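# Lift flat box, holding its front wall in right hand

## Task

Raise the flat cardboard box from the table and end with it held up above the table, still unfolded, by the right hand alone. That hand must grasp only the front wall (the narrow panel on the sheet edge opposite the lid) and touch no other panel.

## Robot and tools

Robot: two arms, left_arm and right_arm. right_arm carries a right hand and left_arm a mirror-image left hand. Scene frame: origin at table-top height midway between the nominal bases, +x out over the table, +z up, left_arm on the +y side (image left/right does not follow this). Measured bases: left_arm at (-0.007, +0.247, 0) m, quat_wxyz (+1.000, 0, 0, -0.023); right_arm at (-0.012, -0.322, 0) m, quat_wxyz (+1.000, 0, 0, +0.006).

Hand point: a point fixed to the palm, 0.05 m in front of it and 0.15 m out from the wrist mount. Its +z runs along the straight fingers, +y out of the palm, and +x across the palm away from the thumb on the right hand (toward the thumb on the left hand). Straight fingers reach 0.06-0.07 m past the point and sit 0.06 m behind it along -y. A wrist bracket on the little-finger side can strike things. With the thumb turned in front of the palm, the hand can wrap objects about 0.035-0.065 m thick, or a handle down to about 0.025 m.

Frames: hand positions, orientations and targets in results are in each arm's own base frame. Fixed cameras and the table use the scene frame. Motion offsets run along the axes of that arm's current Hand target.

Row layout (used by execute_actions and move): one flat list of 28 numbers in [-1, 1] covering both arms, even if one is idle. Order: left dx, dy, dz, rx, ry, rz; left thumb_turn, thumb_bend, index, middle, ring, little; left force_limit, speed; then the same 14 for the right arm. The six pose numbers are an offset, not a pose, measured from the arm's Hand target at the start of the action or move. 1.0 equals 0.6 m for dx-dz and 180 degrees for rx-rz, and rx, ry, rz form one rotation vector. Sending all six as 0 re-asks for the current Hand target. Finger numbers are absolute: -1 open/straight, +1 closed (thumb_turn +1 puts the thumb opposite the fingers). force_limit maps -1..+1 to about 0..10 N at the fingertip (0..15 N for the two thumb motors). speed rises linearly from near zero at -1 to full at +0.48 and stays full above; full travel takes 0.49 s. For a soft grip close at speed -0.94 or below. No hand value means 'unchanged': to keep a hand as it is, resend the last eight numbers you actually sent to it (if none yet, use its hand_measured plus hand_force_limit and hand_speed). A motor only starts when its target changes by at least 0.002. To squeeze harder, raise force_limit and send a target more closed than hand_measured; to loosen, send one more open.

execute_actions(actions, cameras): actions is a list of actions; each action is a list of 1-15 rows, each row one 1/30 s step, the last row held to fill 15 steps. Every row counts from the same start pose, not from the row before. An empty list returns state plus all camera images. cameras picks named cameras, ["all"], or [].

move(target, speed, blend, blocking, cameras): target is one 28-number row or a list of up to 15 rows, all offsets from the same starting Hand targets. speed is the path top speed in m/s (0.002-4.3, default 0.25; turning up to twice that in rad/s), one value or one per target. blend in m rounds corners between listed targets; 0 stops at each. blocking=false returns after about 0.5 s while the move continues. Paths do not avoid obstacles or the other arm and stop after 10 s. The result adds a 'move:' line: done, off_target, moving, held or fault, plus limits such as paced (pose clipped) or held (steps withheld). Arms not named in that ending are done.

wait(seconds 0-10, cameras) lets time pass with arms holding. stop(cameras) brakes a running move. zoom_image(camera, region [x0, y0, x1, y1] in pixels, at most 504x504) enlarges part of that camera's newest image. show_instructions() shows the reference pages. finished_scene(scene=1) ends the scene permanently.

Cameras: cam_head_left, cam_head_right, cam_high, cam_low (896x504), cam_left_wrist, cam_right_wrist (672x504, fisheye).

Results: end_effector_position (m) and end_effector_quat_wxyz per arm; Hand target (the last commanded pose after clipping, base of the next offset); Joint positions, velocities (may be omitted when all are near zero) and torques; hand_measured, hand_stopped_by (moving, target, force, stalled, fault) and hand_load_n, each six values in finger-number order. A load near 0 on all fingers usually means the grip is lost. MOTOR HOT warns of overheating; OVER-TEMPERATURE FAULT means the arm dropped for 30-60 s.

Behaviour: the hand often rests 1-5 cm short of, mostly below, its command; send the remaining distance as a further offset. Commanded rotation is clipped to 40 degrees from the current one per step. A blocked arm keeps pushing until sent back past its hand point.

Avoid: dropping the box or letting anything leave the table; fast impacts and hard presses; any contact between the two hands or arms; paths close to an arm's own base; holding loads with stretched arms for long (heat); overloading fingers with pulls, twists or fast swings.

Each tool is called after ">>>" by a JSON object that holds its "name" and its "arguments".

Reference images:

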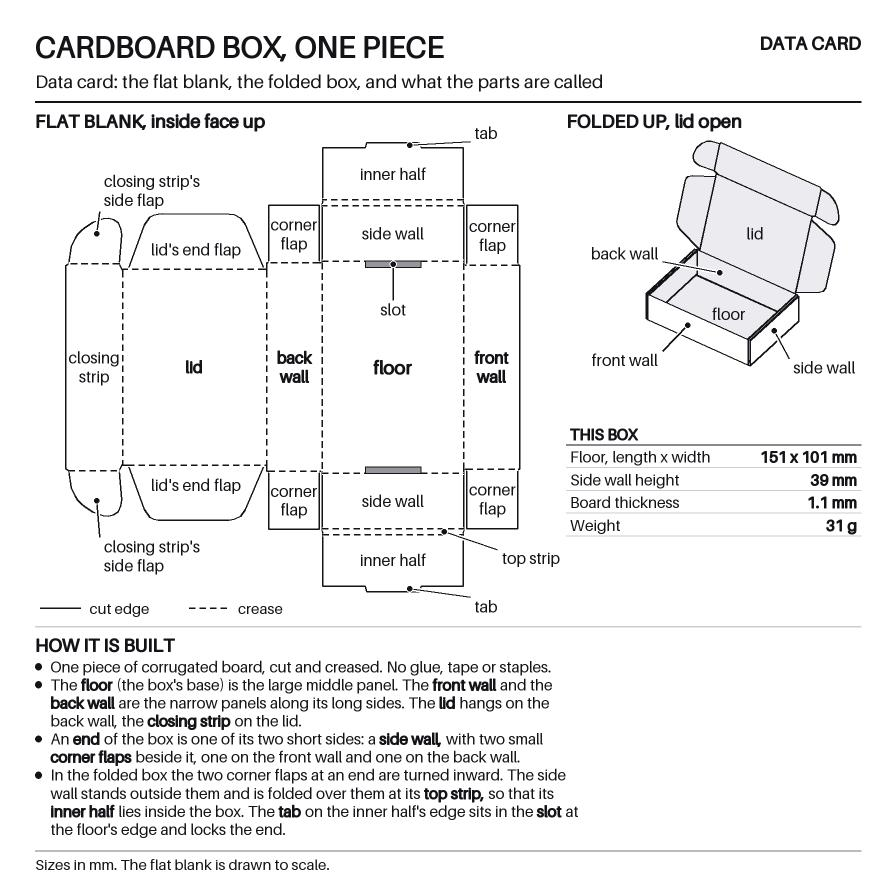

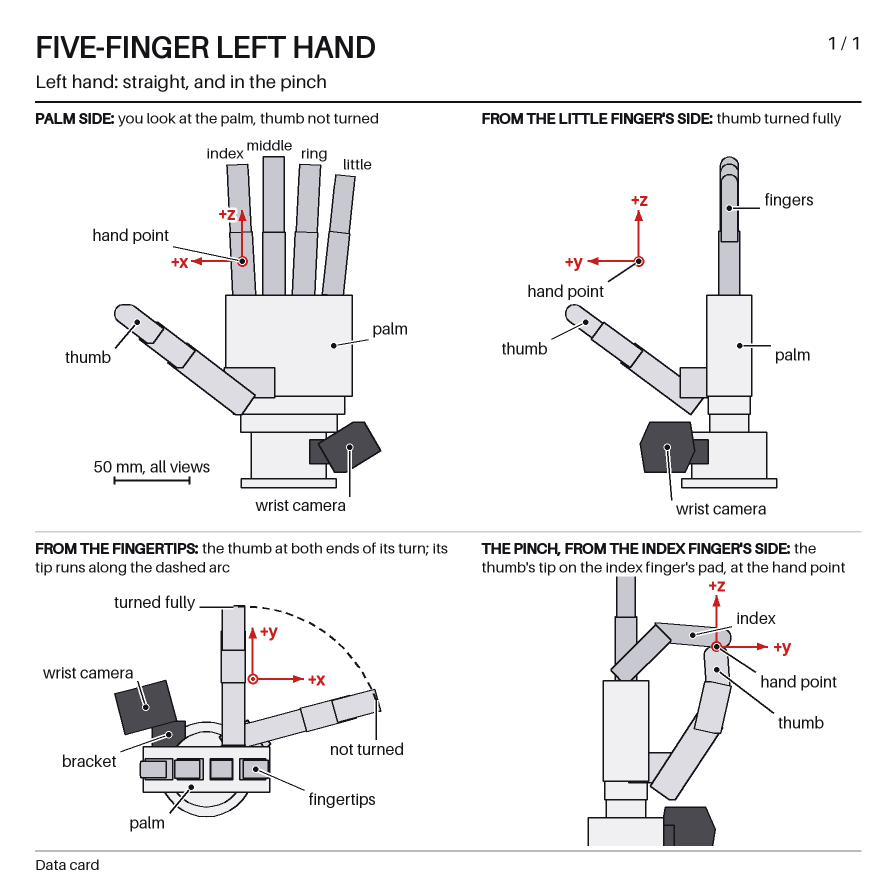

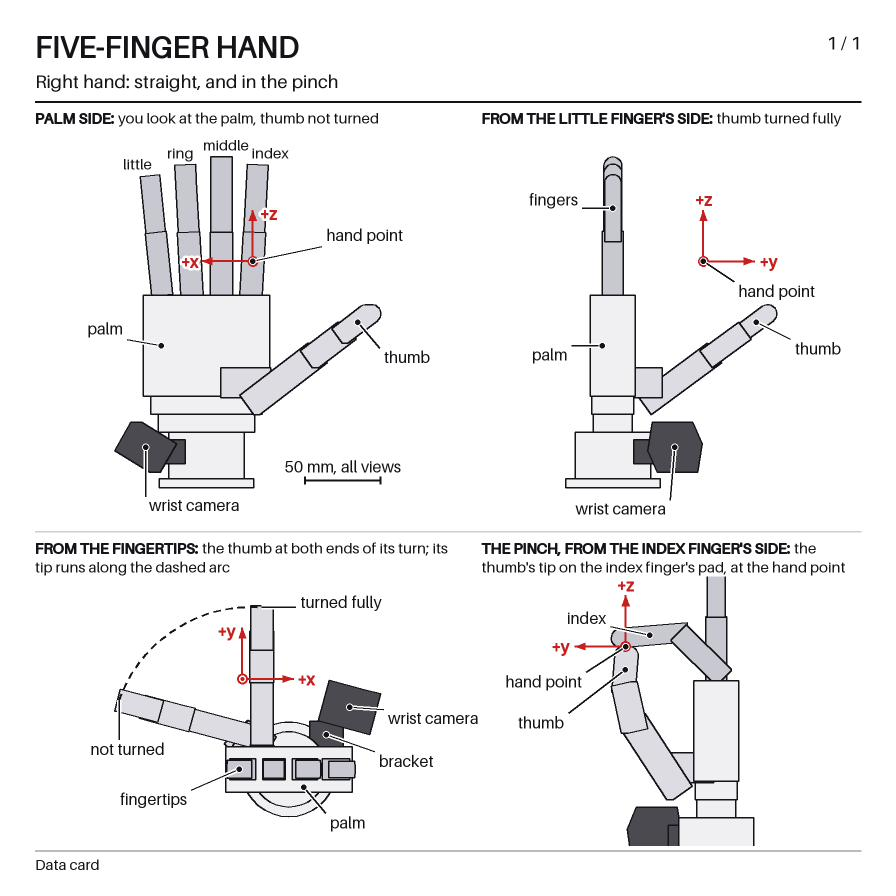

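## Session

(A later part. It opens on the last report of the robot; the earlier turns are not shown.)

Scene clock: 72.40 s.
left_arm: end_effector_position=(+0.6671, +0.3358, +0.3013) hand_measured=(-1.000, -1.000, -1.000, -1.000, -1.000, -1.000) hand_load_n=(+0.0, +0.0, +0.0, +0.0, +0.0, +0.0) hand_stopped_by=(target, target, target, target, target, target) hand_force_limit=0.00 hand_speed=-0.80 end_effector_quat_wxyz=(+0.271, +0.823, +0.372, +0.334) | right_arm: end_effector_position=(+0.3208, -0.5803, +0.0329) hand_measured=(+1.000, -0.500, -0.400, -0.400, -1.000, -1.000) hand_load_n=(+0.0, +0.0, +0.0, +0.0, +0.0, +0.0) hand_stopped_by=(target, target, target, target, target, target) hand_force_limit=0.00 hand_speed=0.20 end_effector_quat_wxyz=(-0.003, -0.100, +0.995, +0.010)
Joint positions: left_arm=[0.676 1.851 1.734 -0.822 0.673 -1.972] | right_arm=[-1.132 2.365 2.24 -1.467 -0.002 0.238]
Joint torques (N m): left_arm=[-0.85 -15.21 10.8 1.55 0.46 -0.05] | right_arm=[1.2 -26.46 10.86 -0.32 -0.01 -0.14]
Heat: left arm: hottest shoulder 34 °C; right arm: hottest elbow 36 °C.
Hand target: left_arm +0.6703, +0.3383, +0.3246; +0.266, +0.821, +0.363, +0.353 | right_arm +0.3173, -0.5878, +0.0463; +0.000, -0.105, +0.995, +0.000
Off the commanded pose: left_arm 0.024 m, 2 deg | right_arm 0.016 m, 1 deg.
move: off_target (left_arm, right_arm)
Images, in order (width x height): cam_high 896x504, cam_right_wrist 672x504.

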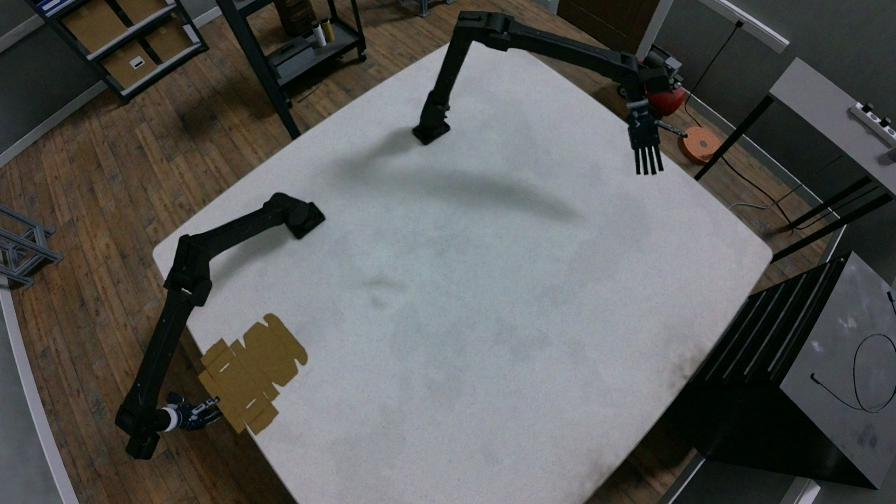

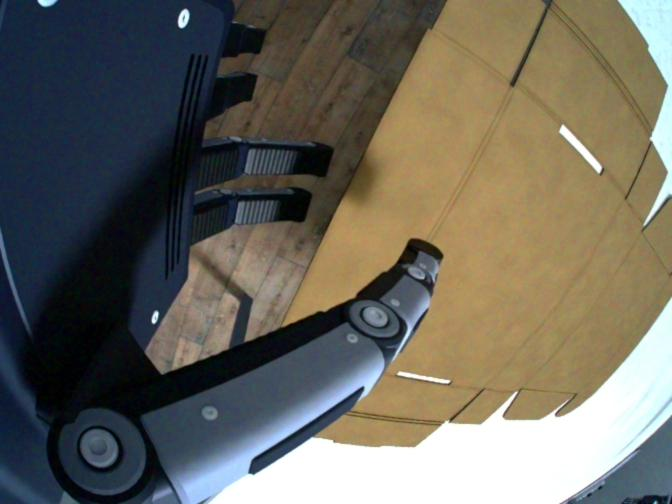

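>>> {"name": "move", "arguments": {"target": [0,0,0,0,0,0,-1,-1,-1,-1,-1,-1,0,-0.8,0,0.035,0.008,0,0,0,1,-0.5,-0.4,-0.4,-1,-1,0,0.2], "speed": 0.06, "cameras": ["cam_right_wrist","cam_high"]}}

>>> {"name": "zoom_image", "arguments": {"camera": "cam_right_wrist", "region": [180, 100, 480, 340]}}

>>> {"name": "zoom_image", "arguments": {"camera": "cam_high", "region": [150, 370, 290, 460]}}

Scene clock: 74.03 s.
left_arm: end_effector_position=(+0.6671, +0.3358, +0.3013) hand_measured=(-1.000, -1.000, -1.000, -1.000, -1.000, -1.000) hand_load_n=(+0.0, +0.0, +0.0, +0.0, +0.0, +0.0) hand_stopped_by=(target, target, target, target, target, target) hand_force_limit=0.00 hand_speed=-0.80 end_effector_quat_wxyz=(+0.271, +0.823, +0.372, +0.334) | right_arm: end_effector_position=(+0.3148, -0.5676, +0.0401) hand_measured=(+1.000, -0.500, -0.400, -0.400, -1.000, -1.000) hand_load_n=(+0.0, +0.0, +0.0, +0.0, +0.0, +0.0) hand_stopped_by=(target, target, target, target, target, target) hand_force_limit=0.00 hand_speed=0.20 end_effector_quat_wxyz=(+0.000, -0.100, +0.995, +0.003)
Joint positions: left_arm=[0.676 1.851 1.734 -0.822 0.673 -1.972] | right_arm=[-1.132 2.294 2.133 -1.415 -0.002 0.238]
Joint torques (N m): left_arm=[-0.85 -15.27 10.78 1.57 0.46 -0.04] | right_arm=[1.44 -25.58 7.99 0.43 -0.01 -0.07]
Heat: left arm: hottest shoulder 34 °C; right arm: hottest elbow 36 °C.
Hand target: left_arm +0.6703, +0.3383, +0.3246; +0.266, +0.821, +0.363, +0.353 | right_arm +0.3129, -0.5673, +0.0414; +0.000, -0.105, +0.995, +0.000
Off the commanded pose: left_arm 0.024 m, 2 deg | right_arm 0.002 m, 1 deg.
move: off_target (left_arm)
Images, in order (width x height): cam_high 896x504, cam_right_wrist 672x504.

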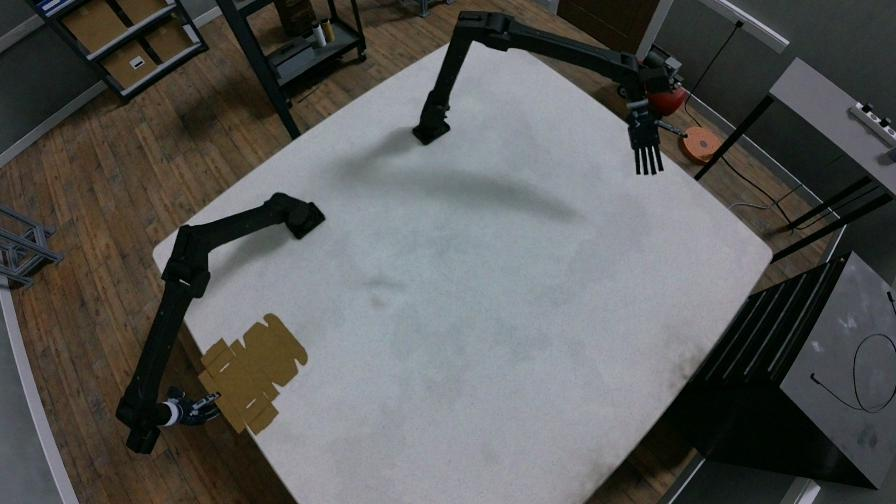

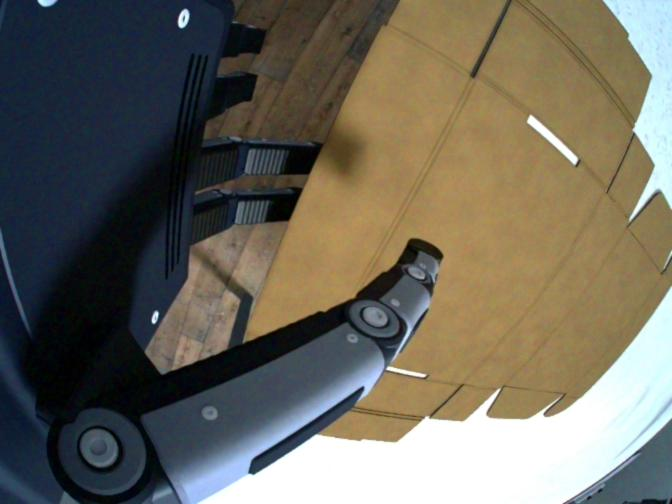

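Scaled by 1.680 from the camera's 672x504 image, which has a finer 960x720 frame.

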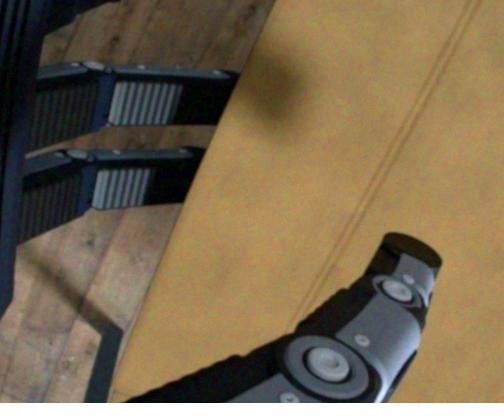

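Scaled by 3.600.

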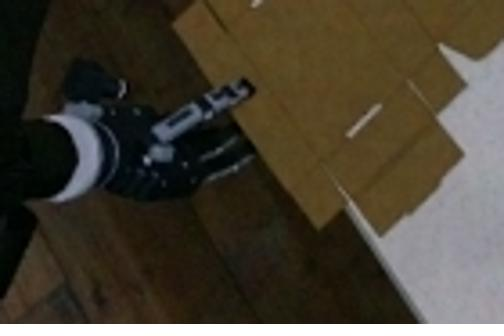

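>>> {"name": "move", "arguments": {"target": [[0,0,0,0,0,0,-1,-1,-1,-1,-1,-1,0,-0.8,0,-0.015,0,0,0,0,1,-0.5,-0.4,-0.4,-1,-1,0,0.2],[0,0,0,0,0,0,-1,-1,-1,-1,-1,-1,0,-0.8,0,-0.015,0,0,0,0,1,0,-0.1,-0.1,-1,-1,-0.4,-0.8]], "speed": 0.06, "cameras": ["cam_right_wrist","cam_high"]}}

>>> {"name": "zoom_image", "arguments": {"camera": "cam_right_wrist", "region": [180, 100, 480, 340]}}

>>> {"name": "zoom_image", "arguments": {"camera": "cam_high", "region": [150, 370, 290, 460]}}

Scene clock: 77.17 s.
left_arm: end_effector_position=(+0.6671, +0.3358, +0.3013) hand_measured=(-1.000, -1.000, -1.000, -1.000, -1.000, -1.000) hand_load_n=(+0.0, +0.0, +0.0, +0.0, +0.5, +0.0) hand_stopped_by=(target, target, target, target, target, target) hand_force_limit=0.00 hand_speed=-0.80 end_effector_quat_wxyz=(+0.271, +0.823, +0.372, +0.334) | right_arm: end_effector_position=(+0.3144, -0.5667, +0.0403) hand_measured=(+1.000, +0.000, -0.100, -0.100, -1.000, -1.000) hand_load_n=(+0.0, +0.0, +0.5, +0.0, +0.0, +0.0) hand_stopped_by=(target, target, target, target, target, target) hand_force_limit=-0.40 hand_speed=-0.80 end_effector_quat_wxyz=(-0.001, -0.100, +0.995, +0.005)
Joint positions: left_arm=[0.676 1.851 1.734 -0.822 0.673 -1.972] | right_arm=[-1.132 2.294 2.133 -1.419 -0.002 0.238]
Joint torques (N m): left_arm=[-0.85 -15.21 10.8 1.52 0.45 -0.05] | right_arm=[0.91 -22.83 12.16 -0.18 -0.01 -0.11]
Heat: left arm: hottest shoulder 34 °C; right arm: hottest elbow 36 °C.
Hand target: left_arm +0.6703, +0.3383, +0.3246; +0.266, +0.821, +0.363, +0.353 | right_arm +0.3148, -0.5761, +0.0414; +0.000, -0.105, +0.995, +0.000
Off the commanded pose: left_arm 0.024 m, 2 deg | right_arm 0.009 m, 1 deg.
move: off_target (left_arm)
Images, in order (width x height): cam_high 896x504, cam_right_wrist 672x504.

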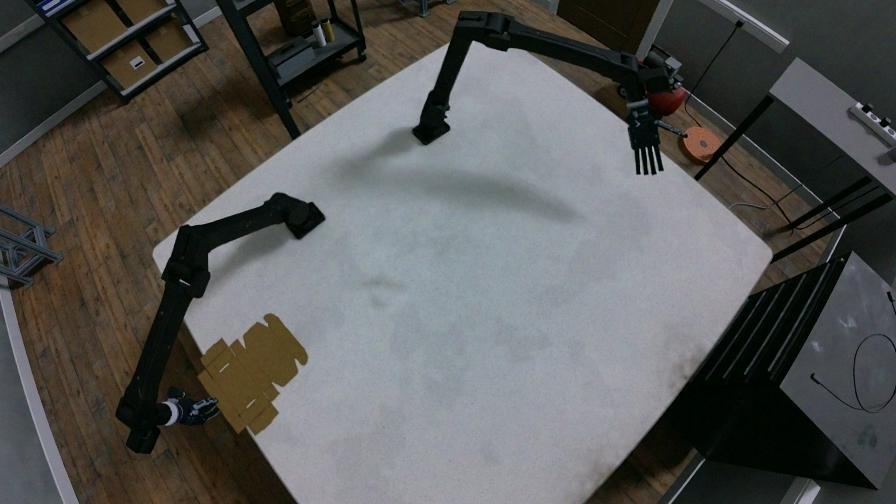

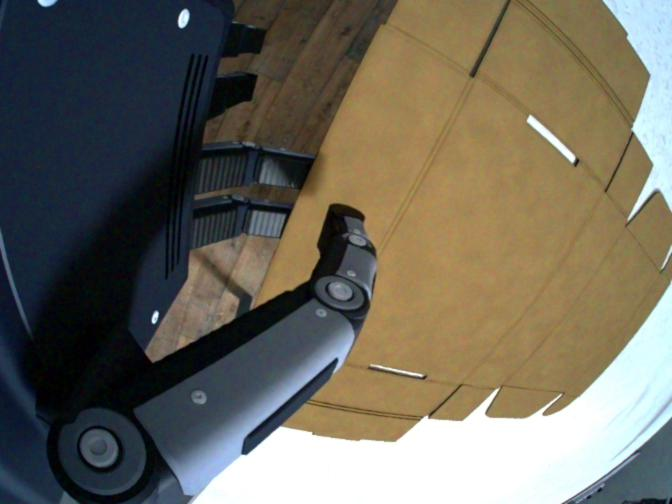

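Scaled by 1.680 from the camera's 672x504 image, which has a finer 960x720 frame.

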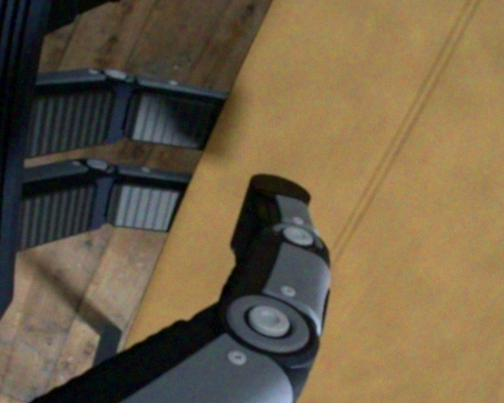

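Scaled by 3.600.

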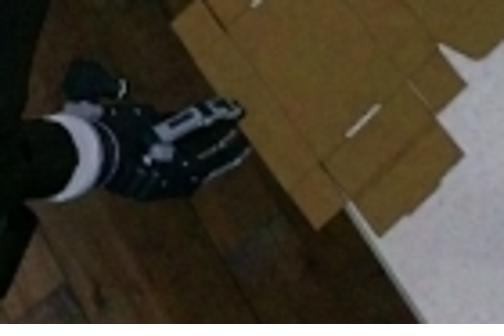

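>>> {"name": "move", "arguments": {"target": [0,0,0,0,0,0,-1,-1,-1,-1,-1,-1,0,-0.8,0,0,0,0,0,0,1,0,0.2,0.2,-1,-1,-0.4,-0.8], "speed": 0.06, "cameras": ["cam_right_wrist","cam_high"]}}

>>> {"name": "zoom_image", "arguments": {"camera": "cam_right_wrist", "region": [180, 100, 480, 340]}}

>>> {"name": "zoom_image", "arguments": {"camera": "cam_high", "region": [150, 370, 290, 460]}}

Scene clock: 78.17 s.
left_arm: end_effector_position=(+0.6671, +0.3358, +0.3013) hand_measured=(-1.000, -1.000, -1.000, -1.000, -1.000, -1.000) hand_load_n=(+0.0, +0.0, +0.0, +0.0, +0.0, +0.0) hand_stopped_by=(target, target, target, target, target, target) hand_force_limit=0.00 hand_speed=-0.80 end_effector_quat_wxyz=(+0.271, +0.823, +0.372, +0.334) | right_arm: end_effector_position=(+0.3144, -0.5668, +0.0403) hand_measured=(+1.000, +0.000, +0.194, +0.174, -1.000, -1.000) hand_load_n=(-1.0, +0.0, +5.0, +3.5, +0.0, +0.0) hand_stopped_by=(target, target, force, force, target, target) hand_force_limit=-0.40 hand_speed=-0.80 end_effector_quat_wxyz=(-0.001, -0.100, +0.995, +0.005)
Joint positions: left_arm=[0.676 1.851 1.734 -0.822 0.673 -1.972] | right_arm=[-1.132 2.294 2.133 -1.419 -0.001 0.238]
Joint torques (N m): left_arm=[-0.97 -15.09 10.82 1.55 0.46 -0.05] | right_arm=[1.2 -22.71 12.25 -0.28 -0.01 -0.11]
Heat: left arm: hottest shoulder 34 °C; right arm: hottest elbow 36 °C.
Hand target: left_arm +0.6703, +0.3383, +0.3246; +0.266, +0.821, +0.363, +0.353 | right_arm +0.3148, -0.5761, +0.0414; +0.000, -0.105, +0.995, +0.000
Off the commanded pose: left_arm 0.024 m, 2 deg | right_arm 0.009 m, 1 deg.
move: off_target (left_arm)
Images, in order (width x height): cam_high 896x504, cam_right_wrist 672x504.

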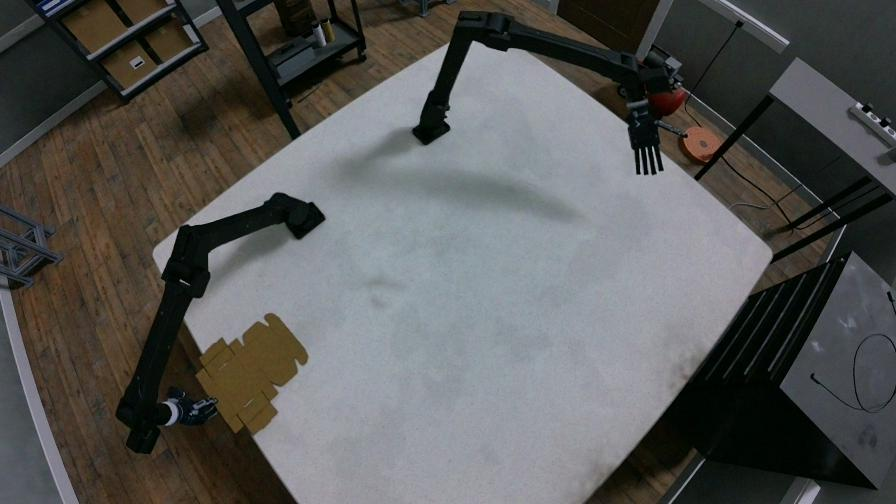

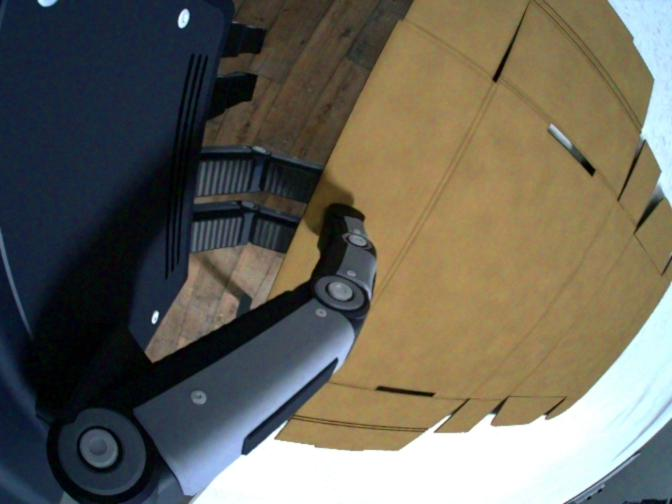

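Scaled by 1.680 from the camera's 672x504 image, which has a finer 960x720 frame.

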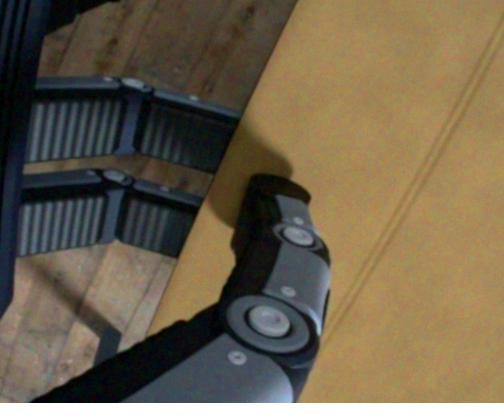

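Scaled by 3.600.

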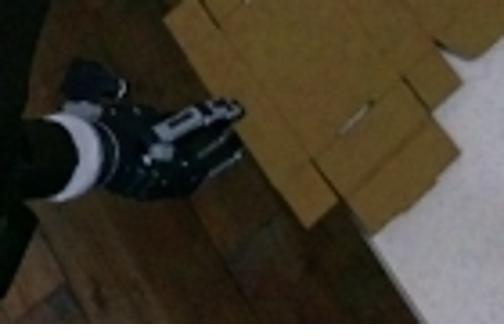

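>>> {"name": "move", "arguments": {"target": [[0,0,0,0,0,0,-1,-1,-1,-1,-1,-1,0,-0.8,0,0.015,-0.13,0.0833,0,0,1,0,0.2,0.2,-1,-1,-0.4,-0.8],[0,0,0,0,0,0,-1,-1,-1,-1,-1,-1,0,-0.8,0,0.058,-0.25,0.1667,0,0,1,0,0.2,0.2,-1,-1,-0.4,-0.8]], "speed": 0.15, "blend": [0.02,0], "cameras": ["all"]}}

>>> {"name": "zoom_image", "arguments": {"camera": "cam_high", "region": [100, 300, 380, 480]}}

Scene clock: 81.27 s.
left_arm: end_effector_position=(+0.6671, +0.3358, +0.3013) hand_measured=(-1.000, -1.000, -1.000, -1.000, -1.000, -1.000) hand_load_n=(+0.0, +0.0, +0.0, +0.0, +0.0, +0.0) hand_stopped_by=(target, target, target, target, target, target) hand_force_limit=0.00 hand_speed=-0.80 end_effector_quat_wxyz=(+0.271, +0.823, +0.372, +0.334) | right_arm: end_effector_position=(+0.3015, -0.5449, +0.1932) hand_measured=(+1.000, +0.000, +0.194, +0.174, -1.000, -1.000) hand_load_n=(-0.5, +0.0, +4.0, +2.5, +0.0, +0.0) hand_stopped_by=(target, target, force, force, target, target) hand_force_limit=-0.40 hand_speed=-0.80 end_effector_quat_wxyz=(+0.025, -0.099, +0.962, -0.255)
Joint positions: left_arm=[0.676 1.851 1.734 -0.822 0.673 -1.972] | right_arm=[-1.093 1.75 1.66 -0.98 0.136 0.238]
Joint torques (N m): left_arm=[-0.91 -15.09 10.82 1.57 0.46 -0.05] | right_arm=[2.43 -18.78 9.11 1.73 0.13 0.1]
Heat: left arm: hottest shoulder 34 °C; right arm: hottest elbow 36 °C.
Hand target: left_arm +0.6703, +0.3383, +0.3246; +0.266, +0.821, +0.363, +0.353 | right_arm +0.3072, -0.5420, +0.1915; +0.027, -0.101, +0.961, -0.258
Off the commanded pose: left_arm 0.024 m, 2 deg | right_arm 0.007 m, 0 deg.
move: off_target (left_arm)

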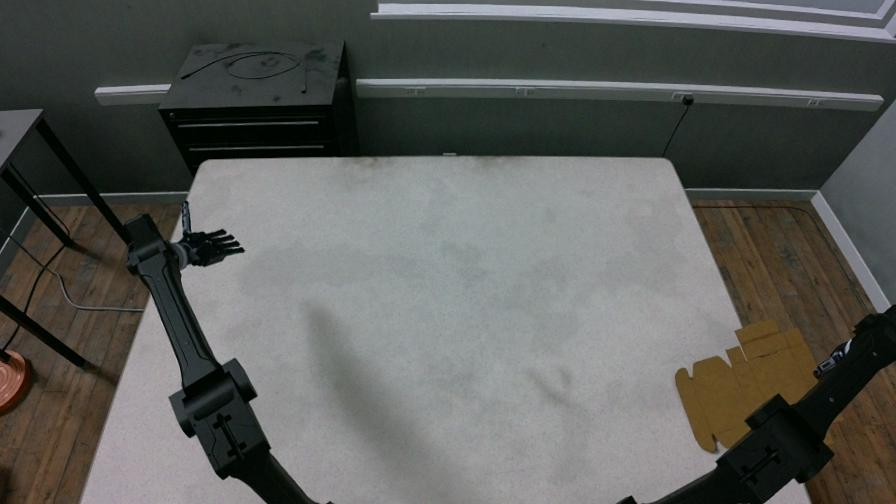

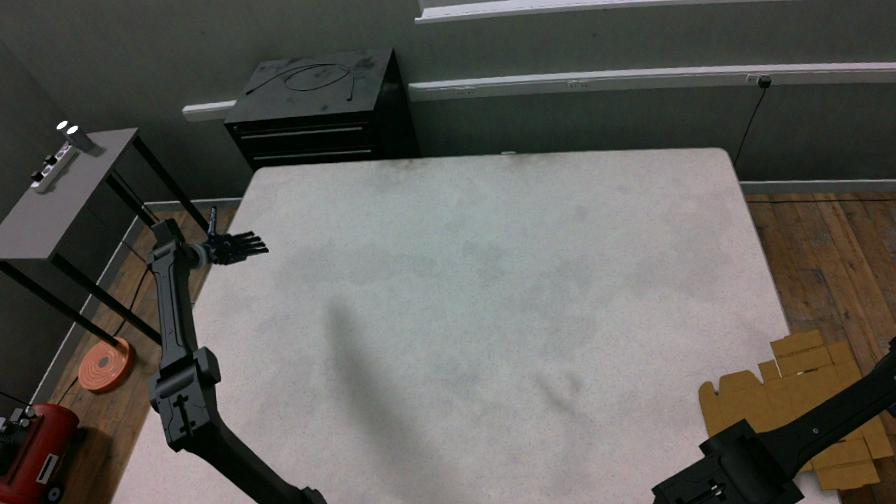

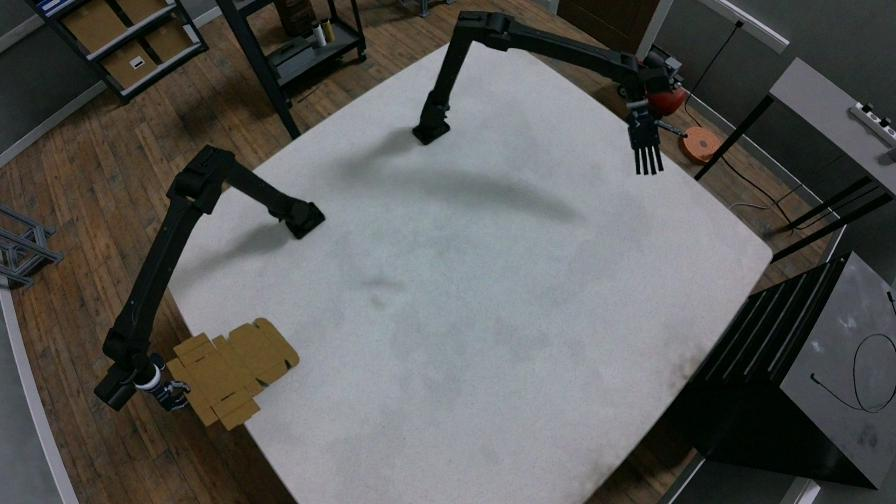

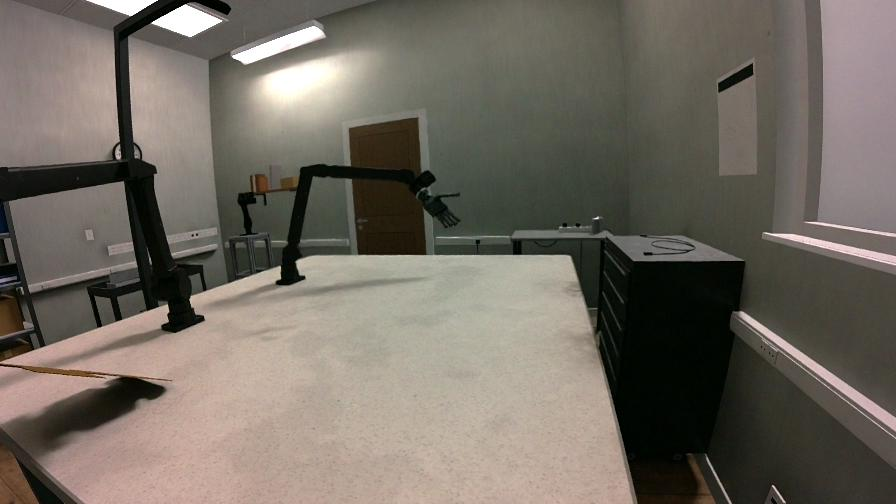

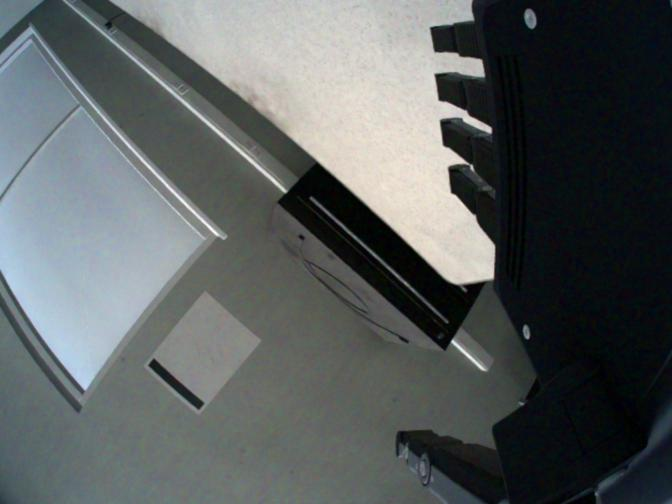

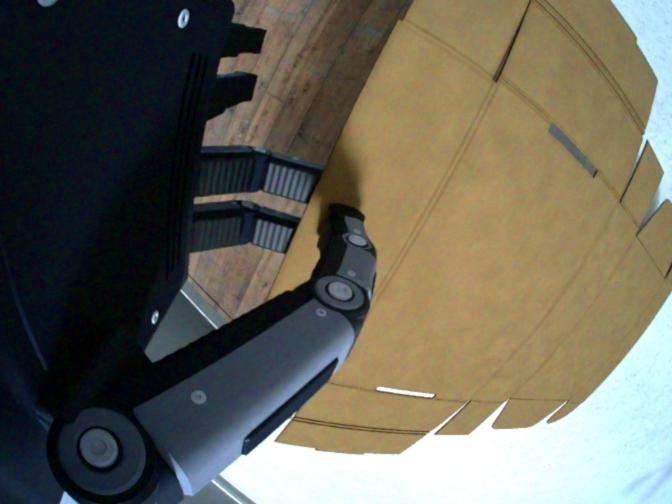

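Scaled by 1.800.

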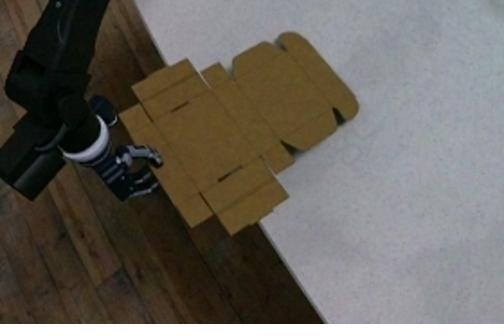

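>>> {"name": "move", "arguments": {"target": [0,0,0,0,0,0,-1,-1,-1,-1,-1,-1,0,-0.8,0,0.134,-0.501,0.25,0,0,1,0,0.2,0.2,-1,-1,-0.4,-0.8], "speed": 0.15, "cameras": ["all"]}}

>>> {"name": "zoom_image", "arguments": {"camera": "cam_high", "region": [100, 260, 380, 440]}}

>>> {"name": "zoom_image", "arguments": {"camera": "cam_low", "region": [0, 100, 350, 504]}}

Scene clock: 84.90 s.
left_arm: end_effector_position=(+0.6671, +0.3358, +0.3013) hand_measured=(-1.000, -1.000, -1.000, -1.000, -1.000, -1.000) hand_load_n=(+0.0, +0.0, +0.0, +0.0, +0.0, +0.0) hand_stopped_by=(target, target, target, target, target, target) hand_force_limit=0.00 hand_speed=-0.80 end_effector_quat_wxyz=(+0.271, +0.823, +0.372, +0.334) | right_arm: end_effector_position=(+0.2580, -0.3286, +0.4134) hand_measured=(+1.000, +0.000, +0.194, +0.174, -1.000, -1.000) hand_load_n=(+0.0, +0.5, +1.0, +1.0, +0.0, +0.0) hand_stopped_by=(target, target, force, force, target, target) hand_force_limit=-0.40 hand_speed=-0.80 end_effector_quat_wxyz=(+0.064, -0.074, +0.792, -0.602)
Joint positions: left_arm=[0.676 1.851 1.734 -0.822 0.673 -1.972] | right_arm=[-0.711 0.825 1.07 -0.581 0.633 0.216]
Joint torques (N m): left_arm=[-0.85 -15.15 10.82 1.55 0.45 -0.05] | right_arm=[2.37 -4.95 9.66 2.58 0.24 -0.1]
Heat: left arm: hottest shoulder 34 °C; right arm: hottest elbow 36 °C.
Hand target: left_arm +0.6703, +0.3383, +0.3246; +0.266, +0.821, +0.363, +0.353 | right_arm +0.2614, -0.3268, +0.4114; +0.064, -0.083, +0.789, -0.606
Off the commanded pose: left_arm 0.024 m, 2 deg | right_arm 0.004 m, 1 deg.
move: off_target (left_arm)

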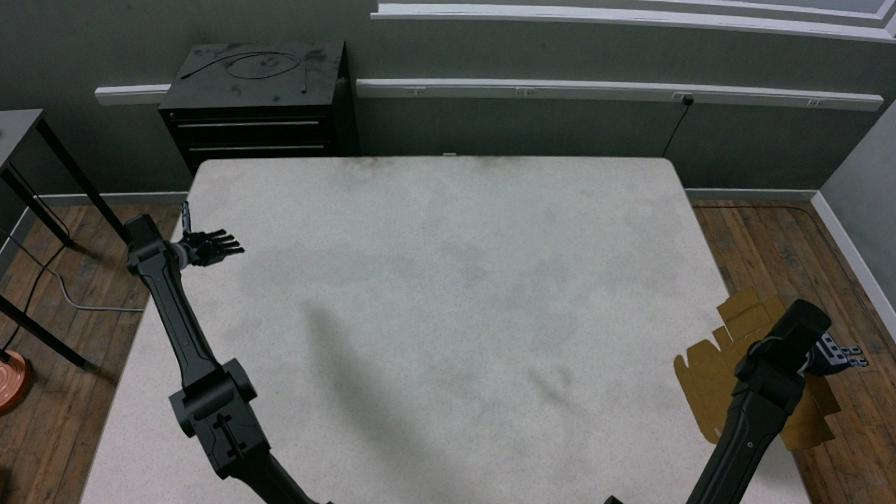

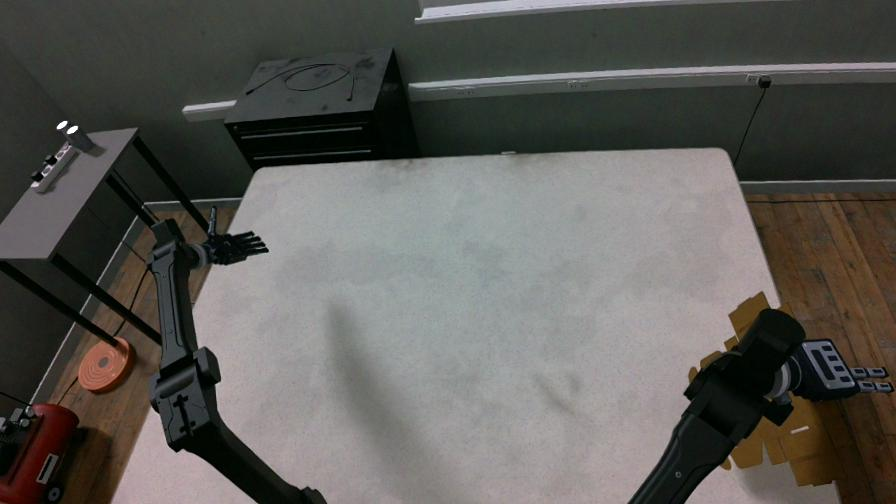

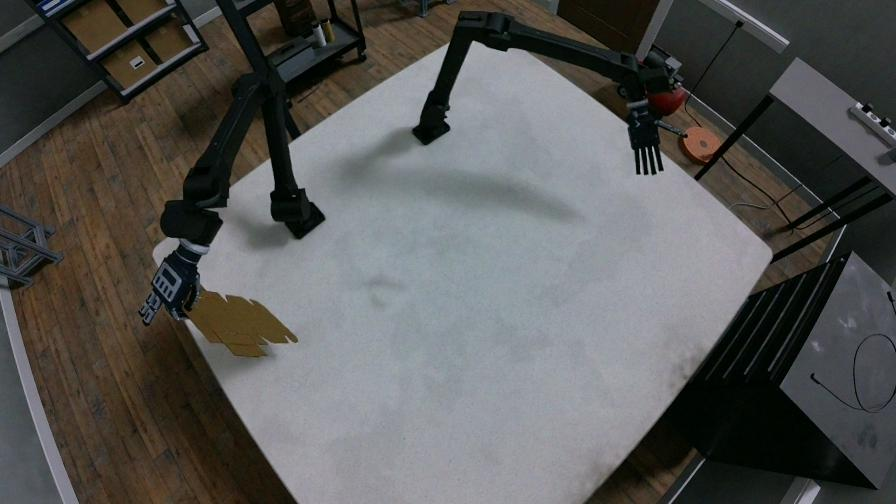

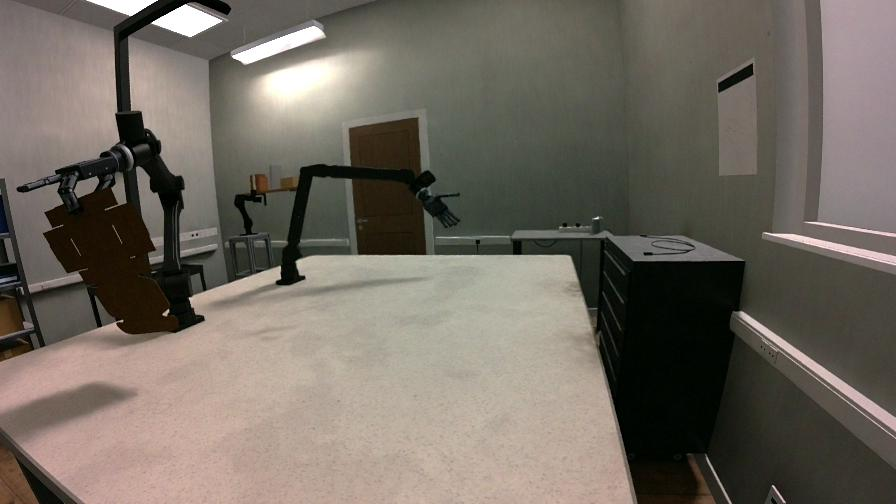

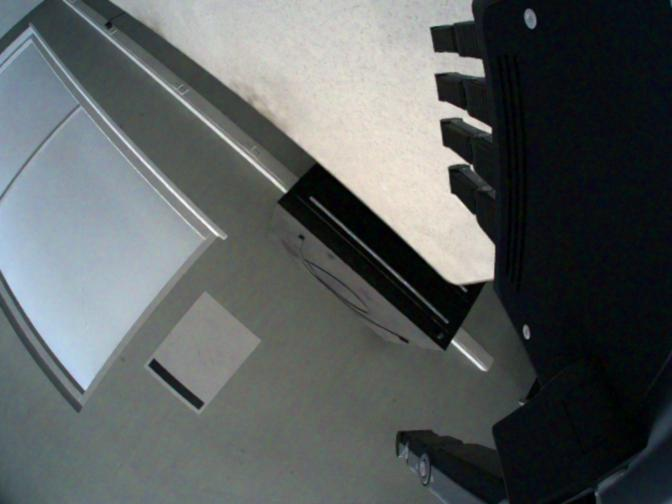

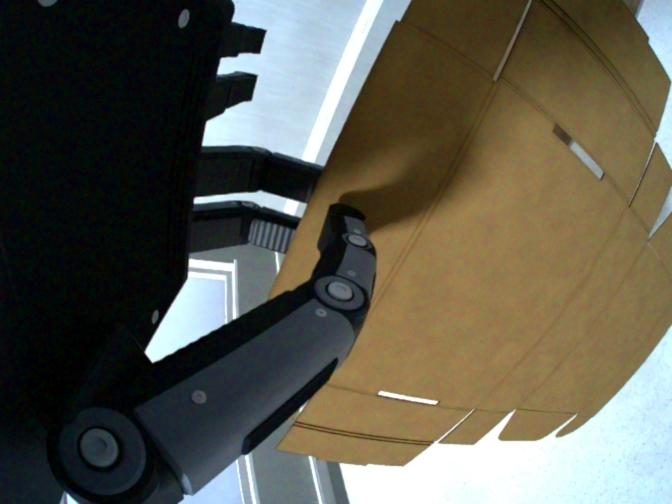

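Scaled by 1.800.

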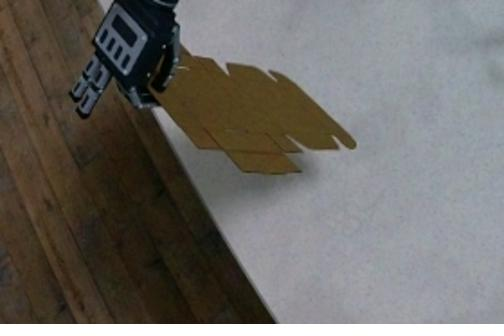

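Scaled by 1.248.

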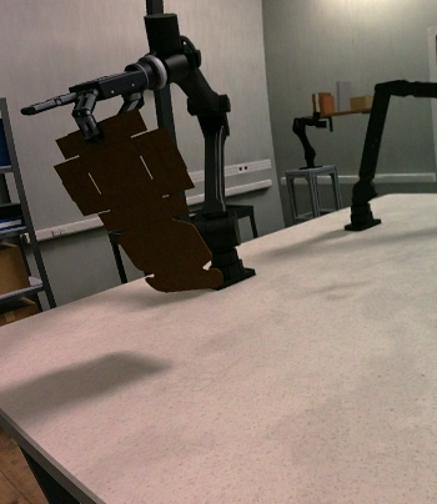

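>>> {"name": "move", "arguments": {"target": [[0,0,0,0,0,0,-1,-1,-1,-1,-1,-1,0,-0.8,0,0,0,0,0,0,1,0,0.4,0.4,-1,-1,-0.3,-0.94],[0,0,0,0,0,0,-1,-1,-1,-1,-1,-1,0,-0.8,-0.067,0.026,-0.097,0,0,0,1,0,0.4,0.4,-1,-1,-0.3,-0.94]], "speed": 0.12, "cameras": ["cam_low","cam_high","cam_right_wrist"]}}

>>> {"name": "zoom_image", "arguments": {"camera": "cam_low", "region": [0, 100, 350, 504]}}

Scene clock: 87.17 s.
left_arm: end_effector_position=(+0.6671, +0.3358, +0.3013) hand_measured=(-1.000, -1.000, -1.000, -1.000, -1.000, -1.000) hand_load_n=(+0.0, +0.0, +0.0, +0.0, +0.0, +0.0) hand_stopped_by=(target, target, target, target, target, target) hand_force_limit=0.00 hand_speed=-0.80 end_effector_quat_wxyz=(+0.271, +0.823, +0.372, +0.334) | right_arm: end_effector_position=(+0.2858, -0.2633, +0.4131) hand_measured=(+1.000, +0.000, +0.204, +0.200, -1.000, -1.000) hand_load_n=(+0.0, +0.5, +4.0, +4.0, +0.0, +0.0) hand_stopped_by=(target, target, force, force, target, target) hand_force_limit=-0.30 hand_speed=-0.94 end_effector_quat_wxyz=(+0.059, -0.084, +0.787, -0.608)
Joint positions: left_arm=[0.676 1.851 1.734 -0.822 0.673 -1.972] | right_arm=[-0.423 0.802 1.07 -0.689 0.901 0.327]
Joint torques (N m): left_arm=[-0.91 -15.15 10.78 1.57 0.46 -0.04] | right_arm=[2.73 -3.96 10.26 1.22 0.36 0.23]
Heat: left arm: hottest shoulder 34 °C; right arm: hottest elbow 36 °C.
Hand target: left_arm +0.6703, +0.3383, +0.3246; +0.266, +0.821, +0.363, +0.353 | right_arm +0.2882, -0.2594, +0.4114; +0.064, -0.083, +0.789, -0.606
Off the commanded pose: left_arm 0.024 m, 2 deg | right_arm 0.005 m, 1 deg.
move: off_target (left_arm)
Images, in order (width x height): cam_high 896x504, cam_low 896x504, cam_right_wrist 672x504.

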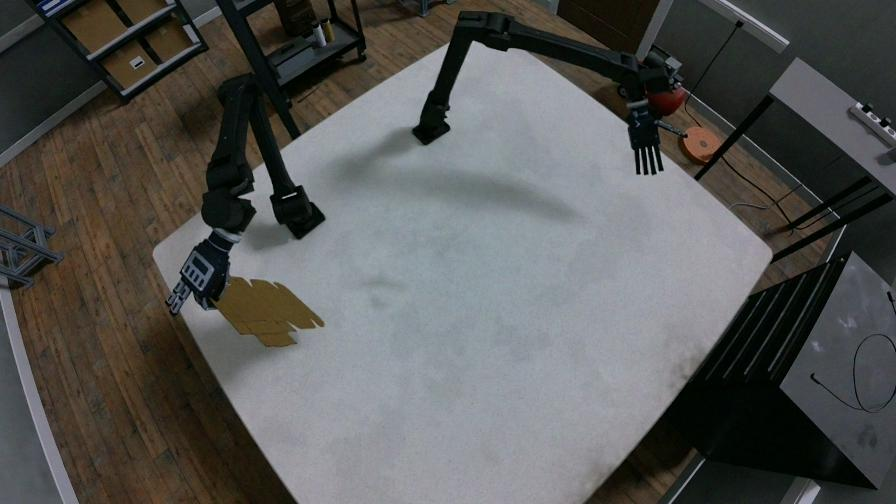

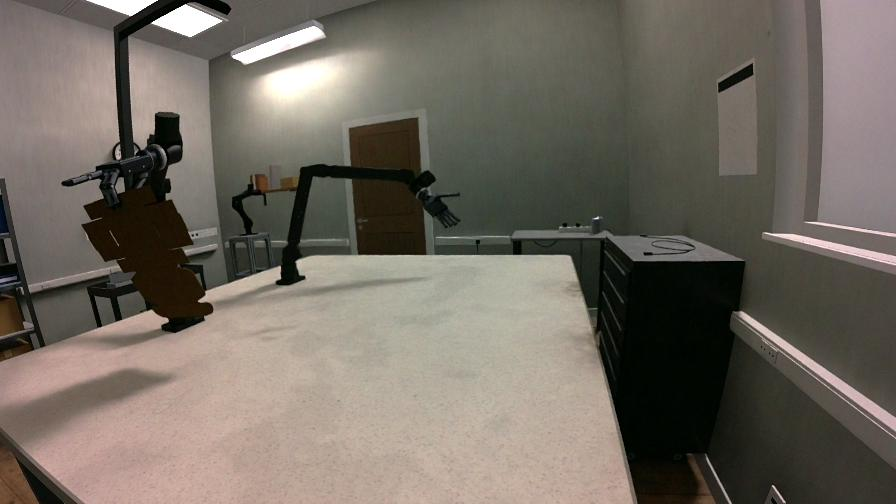

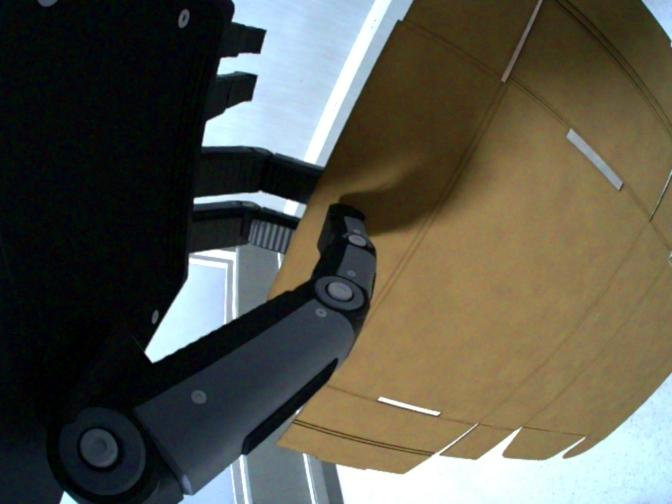

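Scaled by 1.248.

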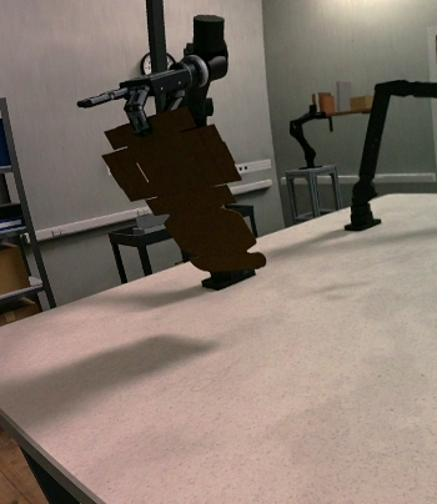

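>>> {"name": "finished_scene", "arguments": {}}

The scene is finished: the task was done.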